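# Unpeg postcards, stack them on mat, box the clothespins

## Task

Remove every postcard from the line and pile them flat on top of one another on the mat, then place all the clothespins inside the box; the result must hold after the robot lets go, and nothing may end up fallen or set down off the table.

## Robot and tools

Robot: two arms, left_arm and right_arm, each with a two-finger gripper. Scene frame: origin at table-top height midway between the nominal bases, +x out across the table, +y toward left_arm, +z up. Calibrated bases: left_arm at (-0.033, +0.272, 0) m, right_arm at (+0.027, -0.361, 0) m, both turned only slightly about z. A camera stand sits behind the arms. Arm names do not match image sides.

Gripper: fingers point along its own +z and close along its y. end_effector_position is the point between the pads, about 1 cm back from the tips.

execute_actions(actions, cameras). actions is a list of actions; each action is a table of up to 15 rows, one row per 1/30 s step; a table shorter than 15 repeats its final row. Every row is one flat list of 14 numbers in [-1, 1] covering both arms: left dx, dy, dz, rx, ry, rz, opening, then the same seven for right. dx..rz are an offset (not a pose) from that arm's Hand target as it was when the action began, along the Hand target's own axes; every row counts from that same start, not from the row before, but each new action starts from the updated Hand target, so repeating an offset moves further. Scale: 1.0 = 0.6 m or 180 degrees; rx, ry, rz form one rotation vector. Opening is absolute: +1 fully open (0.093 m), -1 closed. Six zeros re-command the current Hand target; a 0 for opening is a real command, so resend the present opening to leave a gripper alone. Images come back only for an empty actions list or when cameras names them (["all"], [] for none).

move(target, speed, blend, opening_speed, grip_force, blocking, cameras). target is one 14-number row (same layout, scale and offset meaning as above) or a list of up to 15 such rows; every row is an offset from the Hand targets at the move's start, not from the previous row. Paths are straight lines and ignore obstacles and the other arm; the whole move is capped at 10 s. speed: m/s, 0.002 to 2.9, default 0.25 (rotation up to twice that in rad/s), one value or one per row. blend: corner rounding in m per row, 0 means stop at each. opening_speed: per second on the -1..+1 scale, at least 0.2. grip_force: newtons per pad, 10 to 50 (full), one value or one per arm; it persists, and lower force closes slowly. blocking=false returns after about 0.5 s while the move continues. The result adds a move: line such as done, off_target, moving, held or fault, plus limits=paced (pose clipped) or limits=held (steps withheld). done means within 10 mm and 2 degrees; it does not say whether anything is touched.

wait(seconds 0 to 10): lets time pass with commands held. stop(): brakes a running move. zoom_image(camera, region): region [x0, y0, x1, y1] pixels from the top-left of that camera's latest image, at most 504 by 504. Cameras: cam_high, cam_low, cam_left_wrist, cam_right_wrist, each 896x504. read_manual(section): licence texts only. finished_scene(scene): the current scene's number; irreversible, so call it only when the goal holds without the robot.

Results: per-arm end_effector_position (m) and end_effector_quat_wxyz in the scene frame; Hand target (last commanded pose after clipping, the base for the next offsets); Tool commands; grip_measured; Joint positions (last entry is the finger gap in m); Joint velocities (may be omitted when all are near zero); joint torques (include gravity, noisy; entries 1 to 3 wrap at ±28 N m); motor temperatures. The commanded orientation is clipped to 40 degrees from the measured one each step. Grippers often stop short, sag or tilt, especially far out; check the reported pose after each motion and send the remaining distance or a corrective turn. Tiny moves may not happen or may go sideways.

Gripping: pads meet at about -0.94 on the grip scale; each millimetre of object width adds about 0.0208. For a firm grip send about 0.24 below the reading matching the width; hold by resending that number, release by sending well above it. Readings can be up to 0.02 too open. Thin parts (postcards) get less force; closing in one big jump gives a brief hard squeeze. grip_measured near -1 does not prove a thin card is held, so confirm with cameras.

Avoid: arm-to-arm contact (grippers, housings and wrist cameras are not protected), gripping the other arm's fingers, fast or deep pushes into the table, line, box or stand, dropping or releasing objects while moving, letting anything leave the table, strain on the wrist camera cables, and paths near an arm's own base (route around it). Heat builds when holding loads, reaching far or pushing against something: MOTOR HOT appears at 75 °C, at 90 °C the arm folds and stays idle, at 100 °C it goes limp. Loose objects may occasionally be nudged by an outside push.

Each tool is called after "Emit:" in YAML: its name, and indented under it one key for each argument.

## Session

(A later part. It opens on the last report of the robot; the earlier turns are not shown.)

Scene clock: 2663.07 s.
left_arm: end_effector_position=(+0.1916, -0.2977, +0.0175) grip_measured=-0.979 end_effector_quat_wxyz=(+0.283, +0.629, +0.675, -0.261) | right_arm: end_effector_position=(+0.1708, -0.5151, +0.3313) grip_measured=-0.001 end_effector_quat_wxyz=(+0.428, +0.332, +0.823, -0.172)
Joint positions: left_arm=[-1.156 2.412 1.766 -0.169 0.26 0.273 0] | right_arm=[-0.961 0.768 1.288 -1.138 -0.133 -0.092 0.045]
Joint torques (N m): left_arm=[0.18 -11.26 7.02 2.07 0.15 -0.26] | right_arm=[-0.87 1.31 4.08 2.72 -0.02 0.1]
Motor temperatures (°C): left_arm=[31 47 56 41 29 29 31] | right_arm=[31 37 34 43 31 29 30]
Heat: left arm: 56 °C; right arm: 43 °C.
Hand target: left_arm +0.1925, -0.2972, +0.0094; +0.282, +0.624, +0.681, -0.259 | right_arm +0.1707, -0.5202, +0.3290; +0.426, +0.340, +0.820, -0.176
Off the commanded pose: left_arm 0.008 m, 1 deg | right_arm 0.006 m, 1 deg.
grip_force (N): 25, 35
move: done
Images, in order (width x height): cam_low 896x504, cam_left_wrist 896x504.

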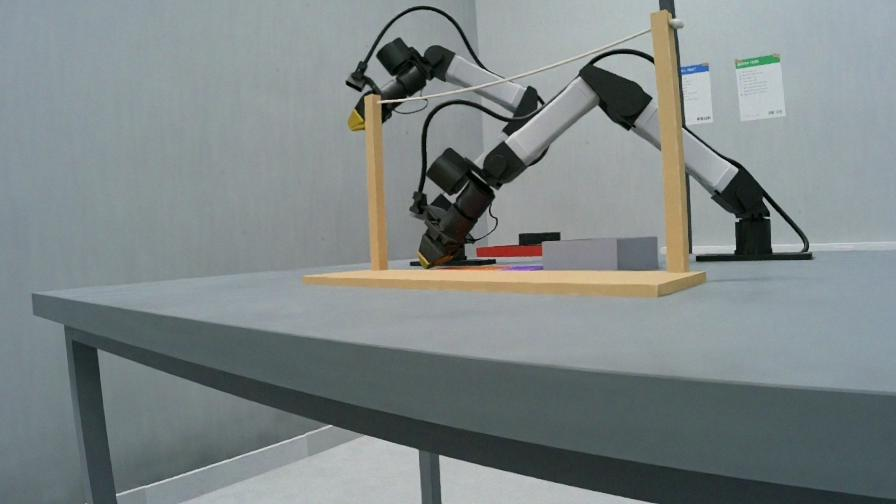

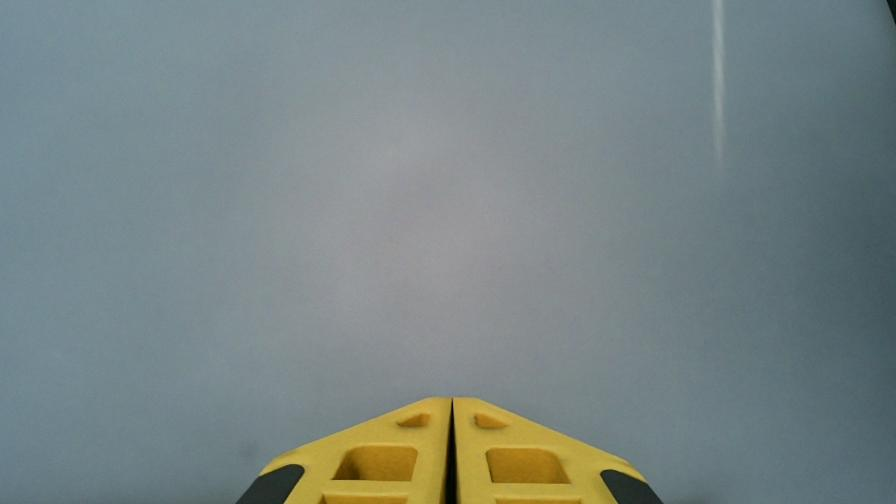

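Emit:
move:
  target:
    - [0.0493,0,-0.0493,0,0,0,-1,0,0,0,0,0,0,0]
  speed: [0.04]
  cameras: ["cam_left_wrist","cam_high"]

Emit:
zoom_image:
  camera: "cam_high"
  region: [380, 255, 510, 390]

Scene clock: 2672.80 s.
left_arm: end_effector_position=(+0.1900, -0.2690, +0.0159) grip_measured=-0.979 end_effector_quat_wxyz=(+0.301, +0.620, +0.672, -0.271) | right_arm: end_effector_position=(+0.1708, -0.5151, +0.3313) grip_measured=-0.001 end_effector_quat_wxyz=(+0.428, +0.332, +0.823, -0.172)
Joint positions: left_arm=[-1.132 2.308 1.535 -0.001 0.277 0.273 0] | right_arm=[-0.961 0.768 1.288 -1.138 -0.133 -0.092 0.045]
Joint torques (N m): left_arm=[1.14 -12.79 5.49 1.49 0.18 0.11] | right_arm=[-0.85 1.31 4.08 2.72 -0.02 0.1]
Motor temperatures (°C): left_arm=[31 51 56 43 29 29 31] | right_arm=[31 37 34 43 31 29 30]
Heat: left arm: 56 °C; right arm: 43 °C.
Hand target: left_arm +0.1888, -0.2556, +0.0094; +0.282, +0.624, +0.681, -0.259 | right_arm +0.1707, -0.5202, +0.3290; +0.426, +0.340, +0.820, -0.176
Off the commanded pose: left_arm 0.015 m, 3 deg | right_arm 0.006 m, 1 deg.
grip_force (N): 25, 35
move: off_target (left_arm)
Images, in order (width x height): cam_high 896x504, cam_left_wrist 896x504.

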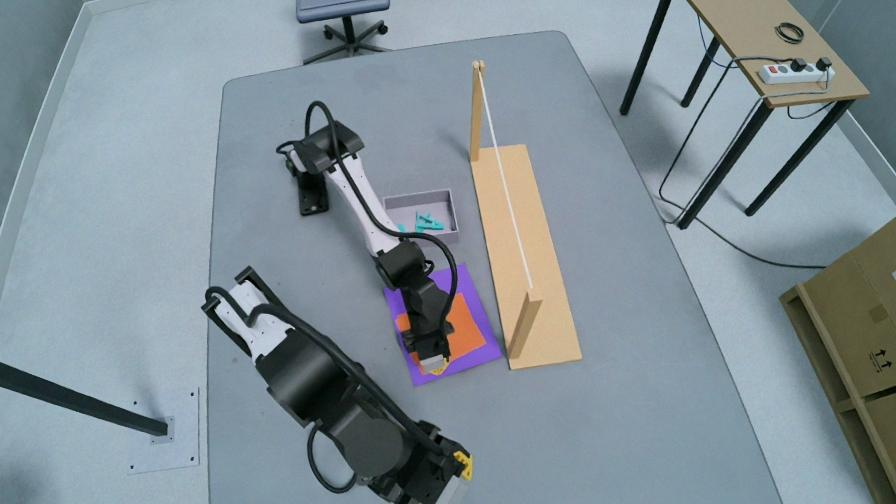

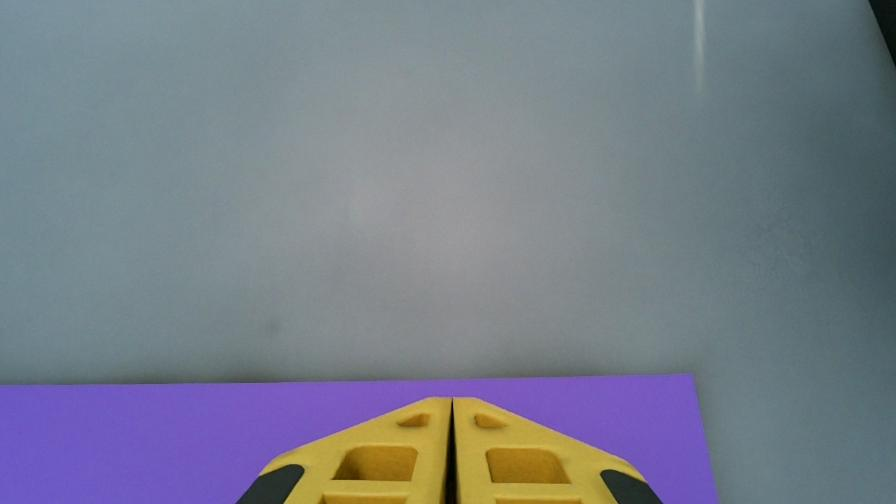

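Scaled by 3.733.

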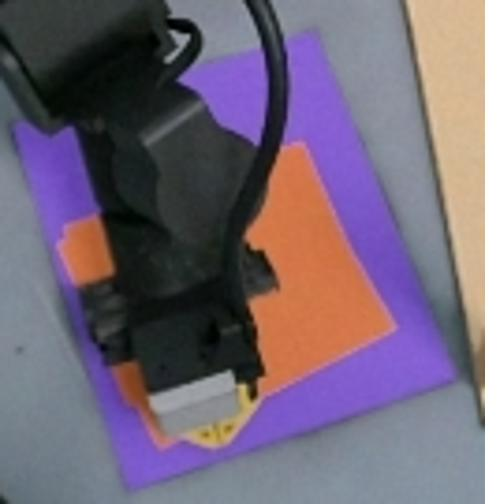

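Emit:
move:
  target:
    - [0.0176,0,-0.0176,0,0,0,-1,0,0,0,0,0,0,0]
  speed: [0.04]
  cameras: ["cam_high"]

Emit:
zoom_image:
  camera: "cam_high"
  region: [380, 255, 510, 390]

Scene clock: 2680.07 s.
left_arm: end_effector_position=(+0.1888, -0.2540, +0.0158) grip_measured=-0.979 end_effector_quat_wxyz=(+0.299, +0.617, +0.675, -0.272) | right_arm: end_effector_position=(+0.1708, -0.5151, +0.3313) grip_measured=-0.001 end_effector_quat_wxyz=(+0.428, +0.332, +0.823, -0.172)
Joint positions: left_arm=[-1.12 2.263 1.455 0.03 0.286 0.273 0] | right_arm=[-0.961 0.768 1.288 -1.138 -0.133 -0.092 0.045]
Joint torques (N m): left_arm=[0.87 -12.44 5.48 1.56 0.23 0.14] | right_arm=[-0.85 1.31 4.08 2.72 -0.02 0.1]
Motor temperatures (°C): left_arm=[31 53 55 43 29 29 31] | right_arm=[31 37 34 43 31 29 30]
Heat: left arm: 55 °C; right arm: 43 °C.
Hand target: left_arm +0.1875, -0.2407, +0.0094; +0.282, +0.624, +0.681, -0.259 | right_arm +0.1707, -0.5202, +0.3290; +0.426, +0.340, +0.820, -0.176
Off the commanded pose: left_arm 0.015 m, 3 deg | right_arm 0.006 m, 1 deg.
grip_force (N): 25, 35
move: off_target (left_arm)
Images, in order (width x height): cam_high 896x504.

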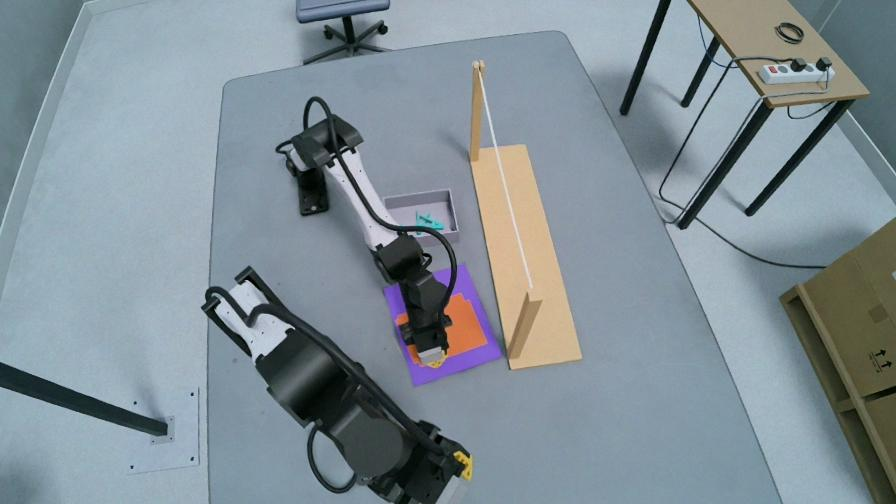

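Scaled by 3.733.

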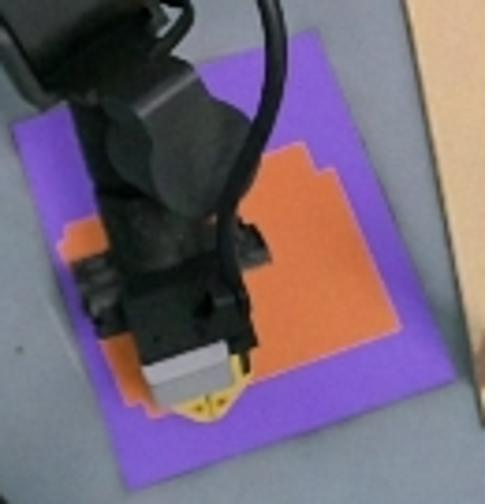

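Emit:
move:
  target:
    - [-0.0352,-0.0044,0.0352,0,0,0,-1,0,0,0,0,0,0,0]
    - [-0.0395,0.0654,0.0395,0,0,0,-1,0,0,0,0,0,0,0]
    - [0.0243,0.0667,-0.0243,0,0,0,-1,0,0,0,0,0,0,0]
  speed: [0.06,0.06,0.04]
  blend: [0.005,0.005,0]
  cameras: ["cam_high"]

Emit:
zoom_image:
  camera: "cam_high"
  region: [380, 255, 510, 390]

Scene clock: 2699.97 s.
left_arm: end_effector_position=(+0.2275, -0.2299, +0.0157) grip_measured=-0.979 end_effector_quat_wxyz=(+0.299, +0.618, +0.674, -0.272) | right_arm: end_effector_position=(+0.1708, -0.5151, +0.3313) grip_measured=-0.001 end_effector_quat_wxyz=(+0.428, +0.332, +0.823, -0.172)
Joint positions: left_arm=[-1.019 2.261 1.458 0.001 0.356 0.351 0] | right_arm=[-0.961 0.768 1.288 -1.138 -0.133 -0.092 0.045]
Joint torques (N m): left_arm=[0.79 -12.26 5.07 1.5 0.23 0.21] | right_arm=[-0.85 1.31 4.08 2.72 -0.02 0.1]
Motor temperatures (°C): left_arm=[31 56 53 42 29 29 31] | right_arm=[31 36 34 44 31 29 30]
Heat: left arm: 56 °C; right arm: 44 °C.
Hand target: left_arm +0.2255, -0.2167, +0.0093; +0.282, +0.624, +0.681, -0.259 | right_arm +0.1707, -0.5202, +0.3290; +0.426, +0.340, +0.820, -0.176
Off the commanded pose: left_arm 0.015 m, 3 deg | right_arm 0.006 m, 1 deg.
grip_force (N): 25, 35
move: off_target (left_arm)
Images, in order (width x height): cam_high 896x504.

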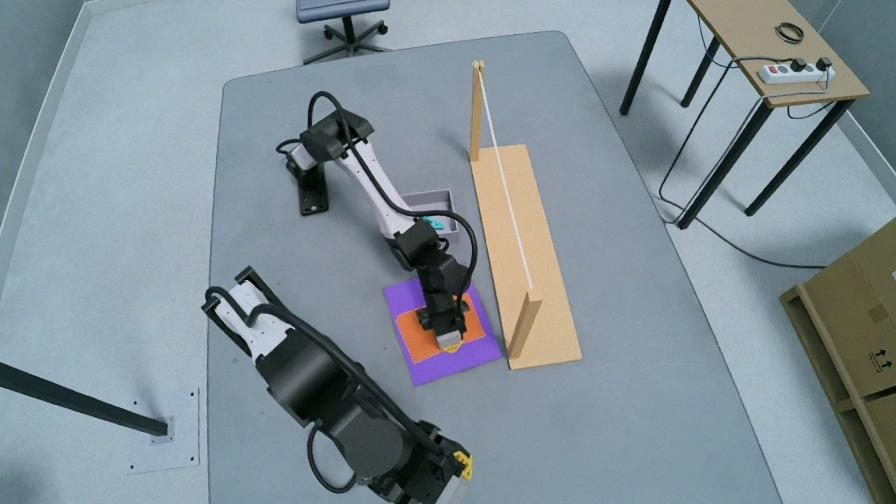

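Scaled by 3.733.

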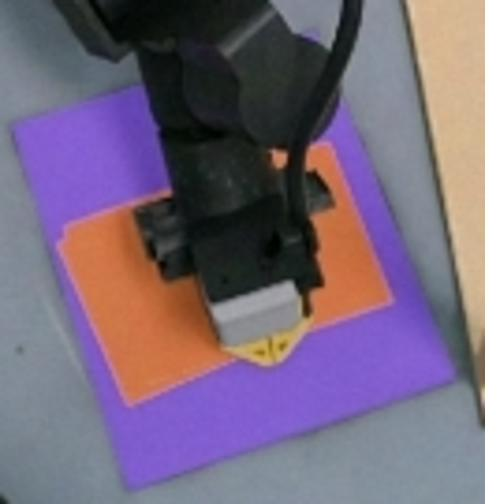

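Emit:
move:
  target:
    - [-0.0352,-0.0044,0.0352,0,0,0,-1,0,0,0,0,0,0,0]
    - [-0.0942,-0.0044,-0.0238,0,0,0,-1,0,0,0,0,0,0,0]
    - [-0.0097,0.1577,-0.1083,0,0,0,-1,0,0,0,0,0,0,0]
    - [0.0493,0.1577,-0.0493,0,0,0,-1,0,0,0,0,0,0,0]
  speed: [0.06,0.1,0.15,0.04]
  blend: [0.005,0.02,0.01,0]
  cameras: ["cam_high","cam_left_wrist"]

Emit:
zoom_image:
  camera: "cam_high"
  region: [380, 255, 510, 390]

Scene clock: 2731.17 s.
left_arm: end_effector_position=(+0.3198, -0.1653, +0.0175) grip_measured=-0.979 end_effector_quat_wxyz=(+0.284, +0.616, +0.689, -0.257) | right_arm: end_effector_position=(+0.1708, -0.5151, +0.3313) grip_measured=-0.001 end_effector_quat_wxyz=(+0.428, +0.332, +0.823, -0.172)
Joint positions: left_arm=[-0.784 2.305 1.595 -0.213 0.481 0.542 0] | right_arm=[-0.961 0.768 1.288 -1.138 -0.133 -0.092 0.045]
Joint torques (N m): left_arm=[-0.18 -10.37 6.49 1.84 0.45 0.15] | right_arm=[-0.85 1.31 4.08 2.72 -0.02 0.1]
Motor temperatures (°C): left_arm=[31 63 52 42 29 29 31] | right_arm=[31 36 34 44 31 29 30]
Heat: left arm: 63 °C; right arm: 44 °C.
Hand target: left_arm +0.3162, -0.1667, +0.0093; +0.282, +0.624, +0.681, -0.259 | right_arm +0.1707, -0.5202, +0.3290; +0.426, +0.340, +0.820, -0.176
Off the commanded pose: left_arm 0.009 m, 1 deg | right_arm 0.006 m, 1 deg.
grip_force (N): 25, 35
move: done
Images, in order (width x height): cam_high 896x504, cam_left_wrist 896x504.

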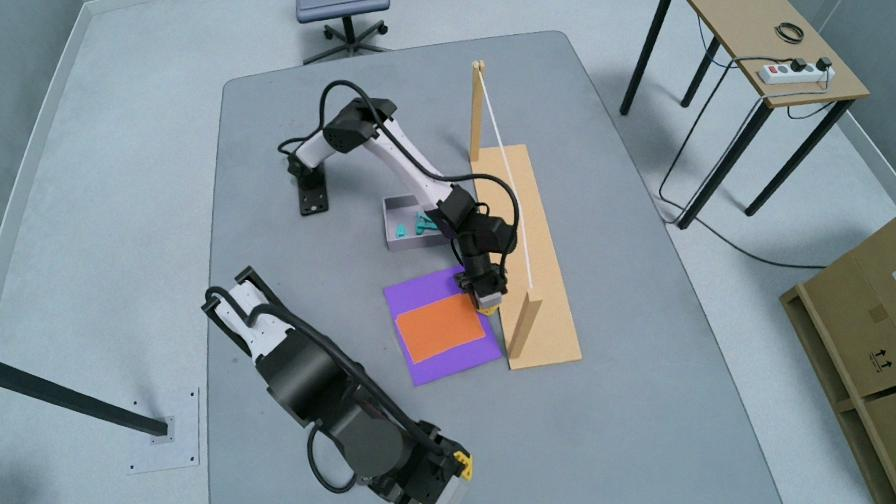

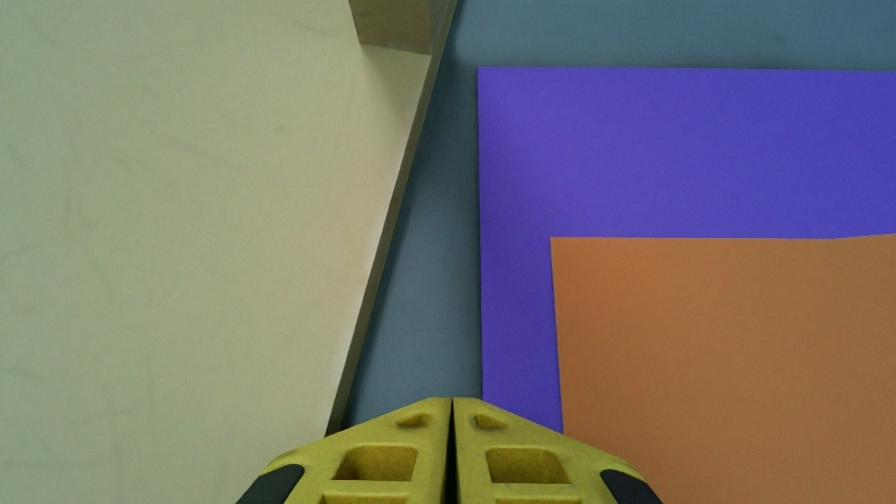

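Scaled by 3.733.

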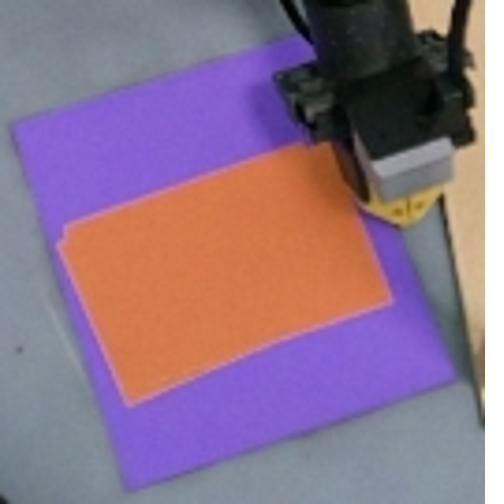

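Emit:
move:
  target:
    - [0,-0.0535,0,0,0,0,-1,0,0,0,0,0,0,0]
  speed: [0.04]
  cameras: ["cam_high","cam_left_wrist"]

Emit:
zoom_image:
  camera: "cam_high"
  region: [380, 255, 510, 390]

Scene clock: 2745.70 s.
left_arm: end_effector_position=(+0.2947, -0.1766, +0.0159) grip_measured=-0.979 end_effector_quat_wxyz=(+0.305, +0.626, +0.669, -0.260) | right_arm: end_effector_position=(+0.1708, -0.5151, +0.3313) grip_measured=-0.001 end_effector_quat_wxyz=(+0.428, +0.332, +0.823, -0.172)
Joint positions: left_arm=[-0.835 2.263 1.478 -0.076 0.465 0.527 0] | right_arm=[-0.961 0.768 1.288 -1.138 -0.133 -0.092 0.045]
Joint torques (N m): left_arm=[-0.28 -12.26 5.39 1.46 0.27 -0.24] | right_arm=[-0.85 1.31 4.08 2.72 -0.02 0.1]
Motor temperatures (°C): left_arm=[31 60 51 44 29 29 31] | right_arm=[31 36 34 45 31 29 30]
Heat: left arm: 60 °C; right arm: 45 °C.
Hand target: left_arm +0.2842, -0.1695, +0.0092; +0.282, +0.624, +0.681, -0.259 | right_arm +0.1707, -0.5202, +0.3290; +0.426, +0.340, +0.820, -0.176
Off the commanded pose: left_arm 0.014 m, 3 deg | right_arm 0.006 m, 1 deg.
grip_force (N): 25, 35
move: off_target (left_arm)
Images, in order (width x height): cam_high 896x504, cam_left_wrist 896x504.

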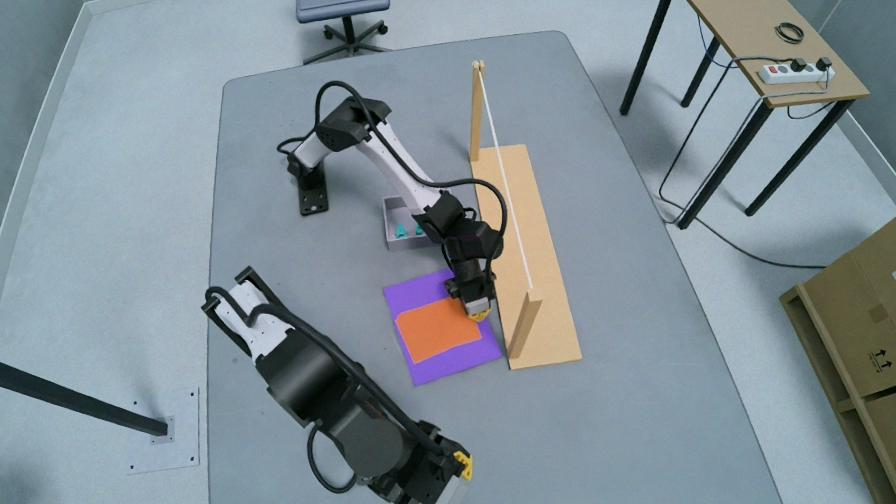

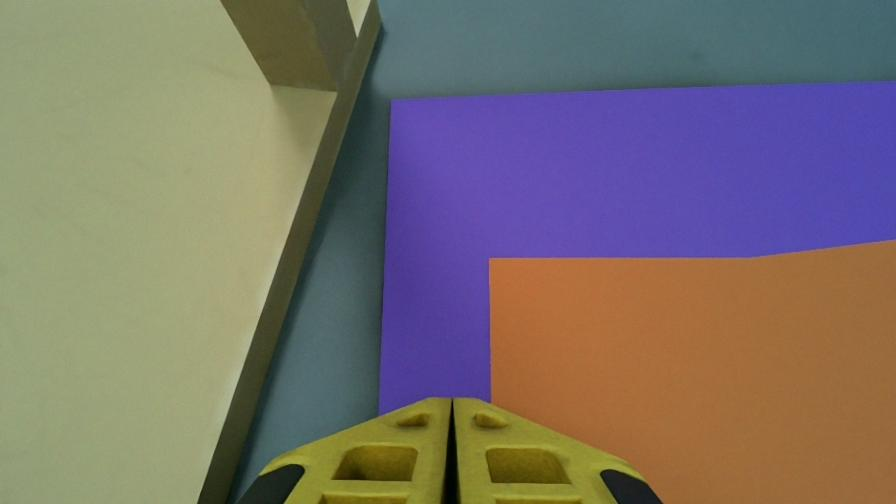

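Scaled by 3.733.

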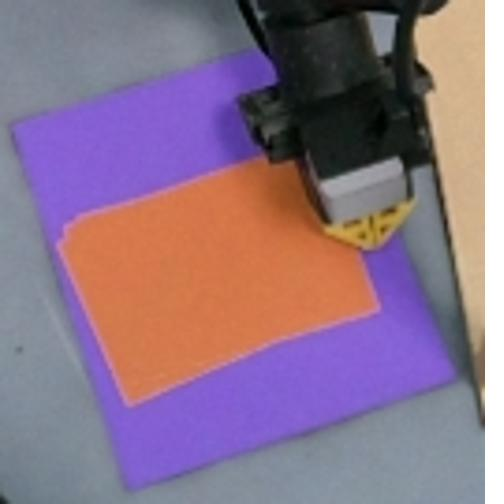

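Emit:
move:
  target:
    - [0,-0.0105,0,0,0,0,-1,0,0,0,0,0,0,0]
  speed: [0.04]

Emit:
move:
  target:
    - [0,0.05,0,0,0,0,-1,0,0,0,0,0,0,0]
    - [-0.0707,0.06,-0.0707,0,0,0,-1,0,0,0,0,0,0,0]
    - [-0.15,0.03,-0.26,0,0,0,-1,0,0,0,0,0,0,0]
  speed: [0.06,0.1,0.2]
  blend: [0.005,0.02,0]
  cameras: ["cam_high"]

Emit:
zoom_image:
  camera: "cam_high"
  region: [380, 255, 510, 390]

Scene clock: 2760.63 s.
left_arm: end_effector_position=(+0.2900, -0.1765, +0.0158) grip_measured=-0.979 end_effector_quat_wxyz=(+0.306, +0.625, +0.669, -0.262) | right_arm: end_effector_position=(+0.1708, -0.5151, +0.3313) grip_measured=-0.001 end_effector_quat_wxyz=(+0.428, +0.332, +0.823, -0.172)
Joint positions: left_arm=[-0.842 2.251 1.454 -0.058 0.462 0.518 0] | right_arm=[-0.961 0.768 1.288 -1.138 -0.133 -0.092 0.045]
Joint torques (N m): left_arm=[-0.69 -12.08 5.24 1.46 0.24 -0.21] | right_arm=[-0.85 1.31 4.07 2.72 -0.02 0.1]
Motor temperatures (°C): left_arm=[31 62 51 43 29 29 31] | right_arm=[31 36 34 45 31 29 30]
Heat: left arm: 62 °C; right arm: 45 °C.
Hand target: left_arm +0.2779, -0.1700, +0.0092; +0.282, +0.624, +0.681, -0.259 | right_arm +0.1707, -0.5202, +0.3290; +0.426, +0.340, +0.820, -0.176
Off the commanded pose: left_arm 0.015 m, 3 deg | right_arm 0.006 m, 1 deg.
grip_force (N): 25, 35
move: off_target (left_arm)

Scene clock: 2763.20 s.
left_arm: end_effector_position=(+0.2903, -0.1211, +0.1656) grip_measured=-0.979 end_effector_quat_wxyz=(+0.264, +0.618, +0.694, -0.258) | right_arm: end_effector_position=(+0.1708, -0.5151, +0.3313) grip_measured=-0.001 end_effector_quat_wxyz=(+0.428, +0.332, +0.823, -0.172)
Joint positions: left_arm=[-0.754 1.988 1.726 -0.718 0.502 0.576 0] | right_arm=[-0.961 0.768 1.288 -1.138 -0.133 -0.092 0.045]
Joint torques (N m): left_arm=[0.61 -11.38 10.1 1.55 0.44 0.21] | right_arm=[-0.84 1.31 4.08 2.72 -0.02 0.1]
Motor temperatures (°C): left_arm=[31 63 51 43 29 29 31] | right_arm=[31 36 34 45 31 29 30]
Heat: left arm: 63 °C; right arm: 45 °C.
Hand target: left_arm +0.2916, -0.1219, +0.1831; +0.282, +0.624, +0.681, -0.259 | right_arm +0.1707, -0.5202, +0.3290; +0.426, +0.340, +0.820, -0.176
Off the commanded pose: left_arm 0.018 m, 3 deg | right_arm 0.006 m, 1 deg.
grip_force (N): 25, 35
move: off_target (left_arm)
Images, in order (width x height): cam_high 896x504.

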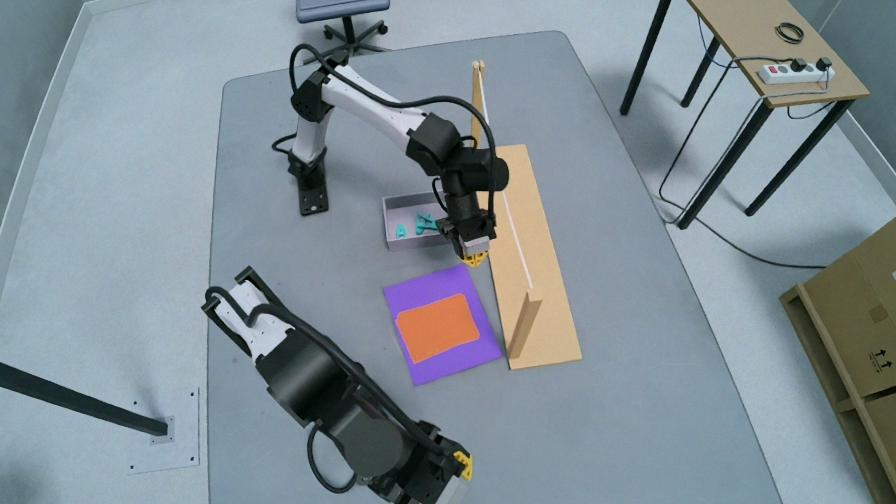

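Scaled by 3.733.

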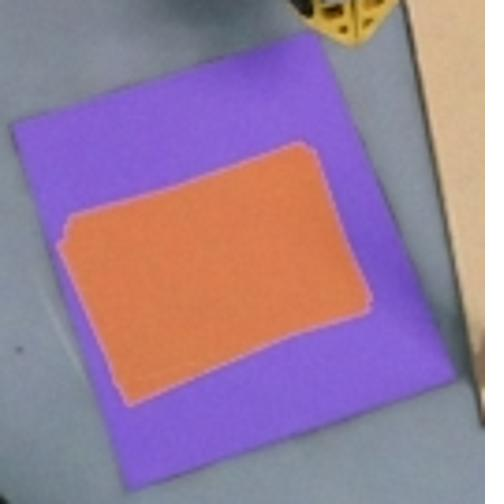

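Emit:
wait:
  seconds: 0.3
  cameras: ["cam_low","cam_left_wrist"]

Emit:
zoom_image:
  camera: "cam_low"
  region: [400, 220, 680, 300]

Scene clock: 2772.33 s.
left_arm: end_effector_position=(+0.2903, -0.1211, +0.1655) grip_measured=-0.979 end_effector_quat_wxyz=(+0.264, +0.618, +0.694, -0.257) | right_arm: end_effector_position=(+0.1708, -0.5151, +0.3313) grip_measured=-0.001 end_effector_quat_wxyz=(+0.428, +0.332, +0.823, -0.172)
Joint positions: left_arm=[-0.754 1.988 1.726 -0.718 0.502 0.576 0] | right_arm=[-0.961 0.768 1.288 -1.138 -0.133 -0.092 0.045]
Joint torques (N m): left_arm=[0.42 -11.3 9.96 1.46 0.47 0.23] | right_arm=[-0.85 1.31 4.08 2.72 -0.02 0.1]
Motor temperatures (°C): left_arm=[31 63 53 43 29 29 31] | right_arm=[31 36 34 45 31 29 30]
Heat: left arm: 63 °C; right arm: 45 °C.
Hand target: left_arm +0.2916, -0.1219, +0.1831; +0.282, +0.624, +0.681, -0.259 | right_arm +0.1707, -0.5202, +0.3290; +0.426, +0.340, +0.820, -0.176
Tool commands: left_gripper/opening=-1.0 right_gripper/opening=+0.0
Off the commanded pose: left_arm 0.018 m, 3 deg | right_arm 0.006 m, 1 deg.
grip_force (N): 25, 35
wait: 0.30 s; at rest from the start
Images, in order (width x height): cam_low 896x504, cam_left_wrist 896x504.

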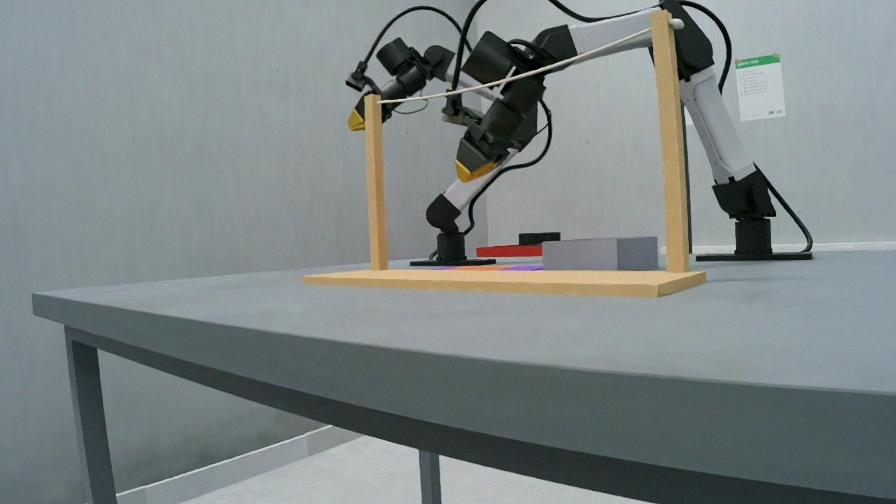

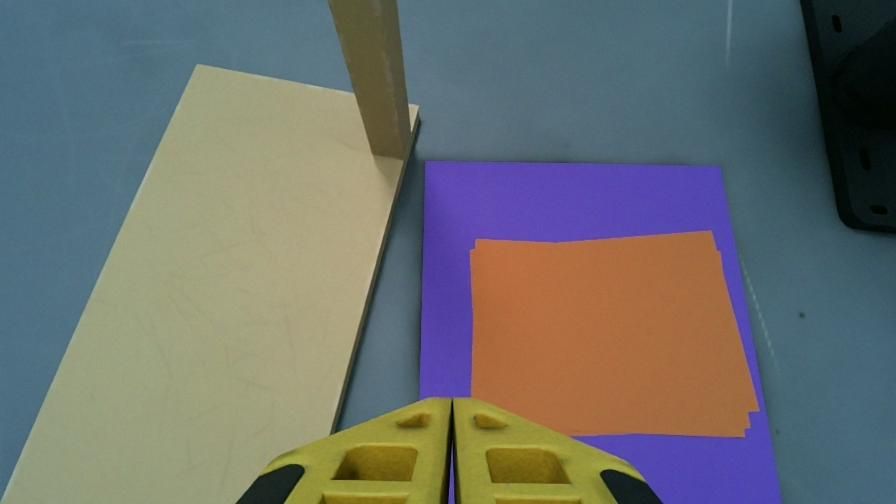

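Scaled by 1.800.

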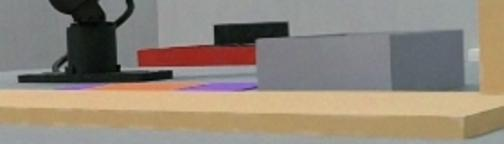

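Emit:
zoom_image:
  camera: "cam_left_wrist"
  region: [640, 180, 840, 480]

Scaled by 1.680.

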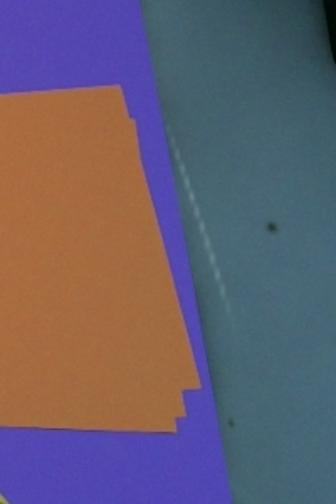

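Emit:
finished_scene:
  scene: 2

The scene is finished: the task was done.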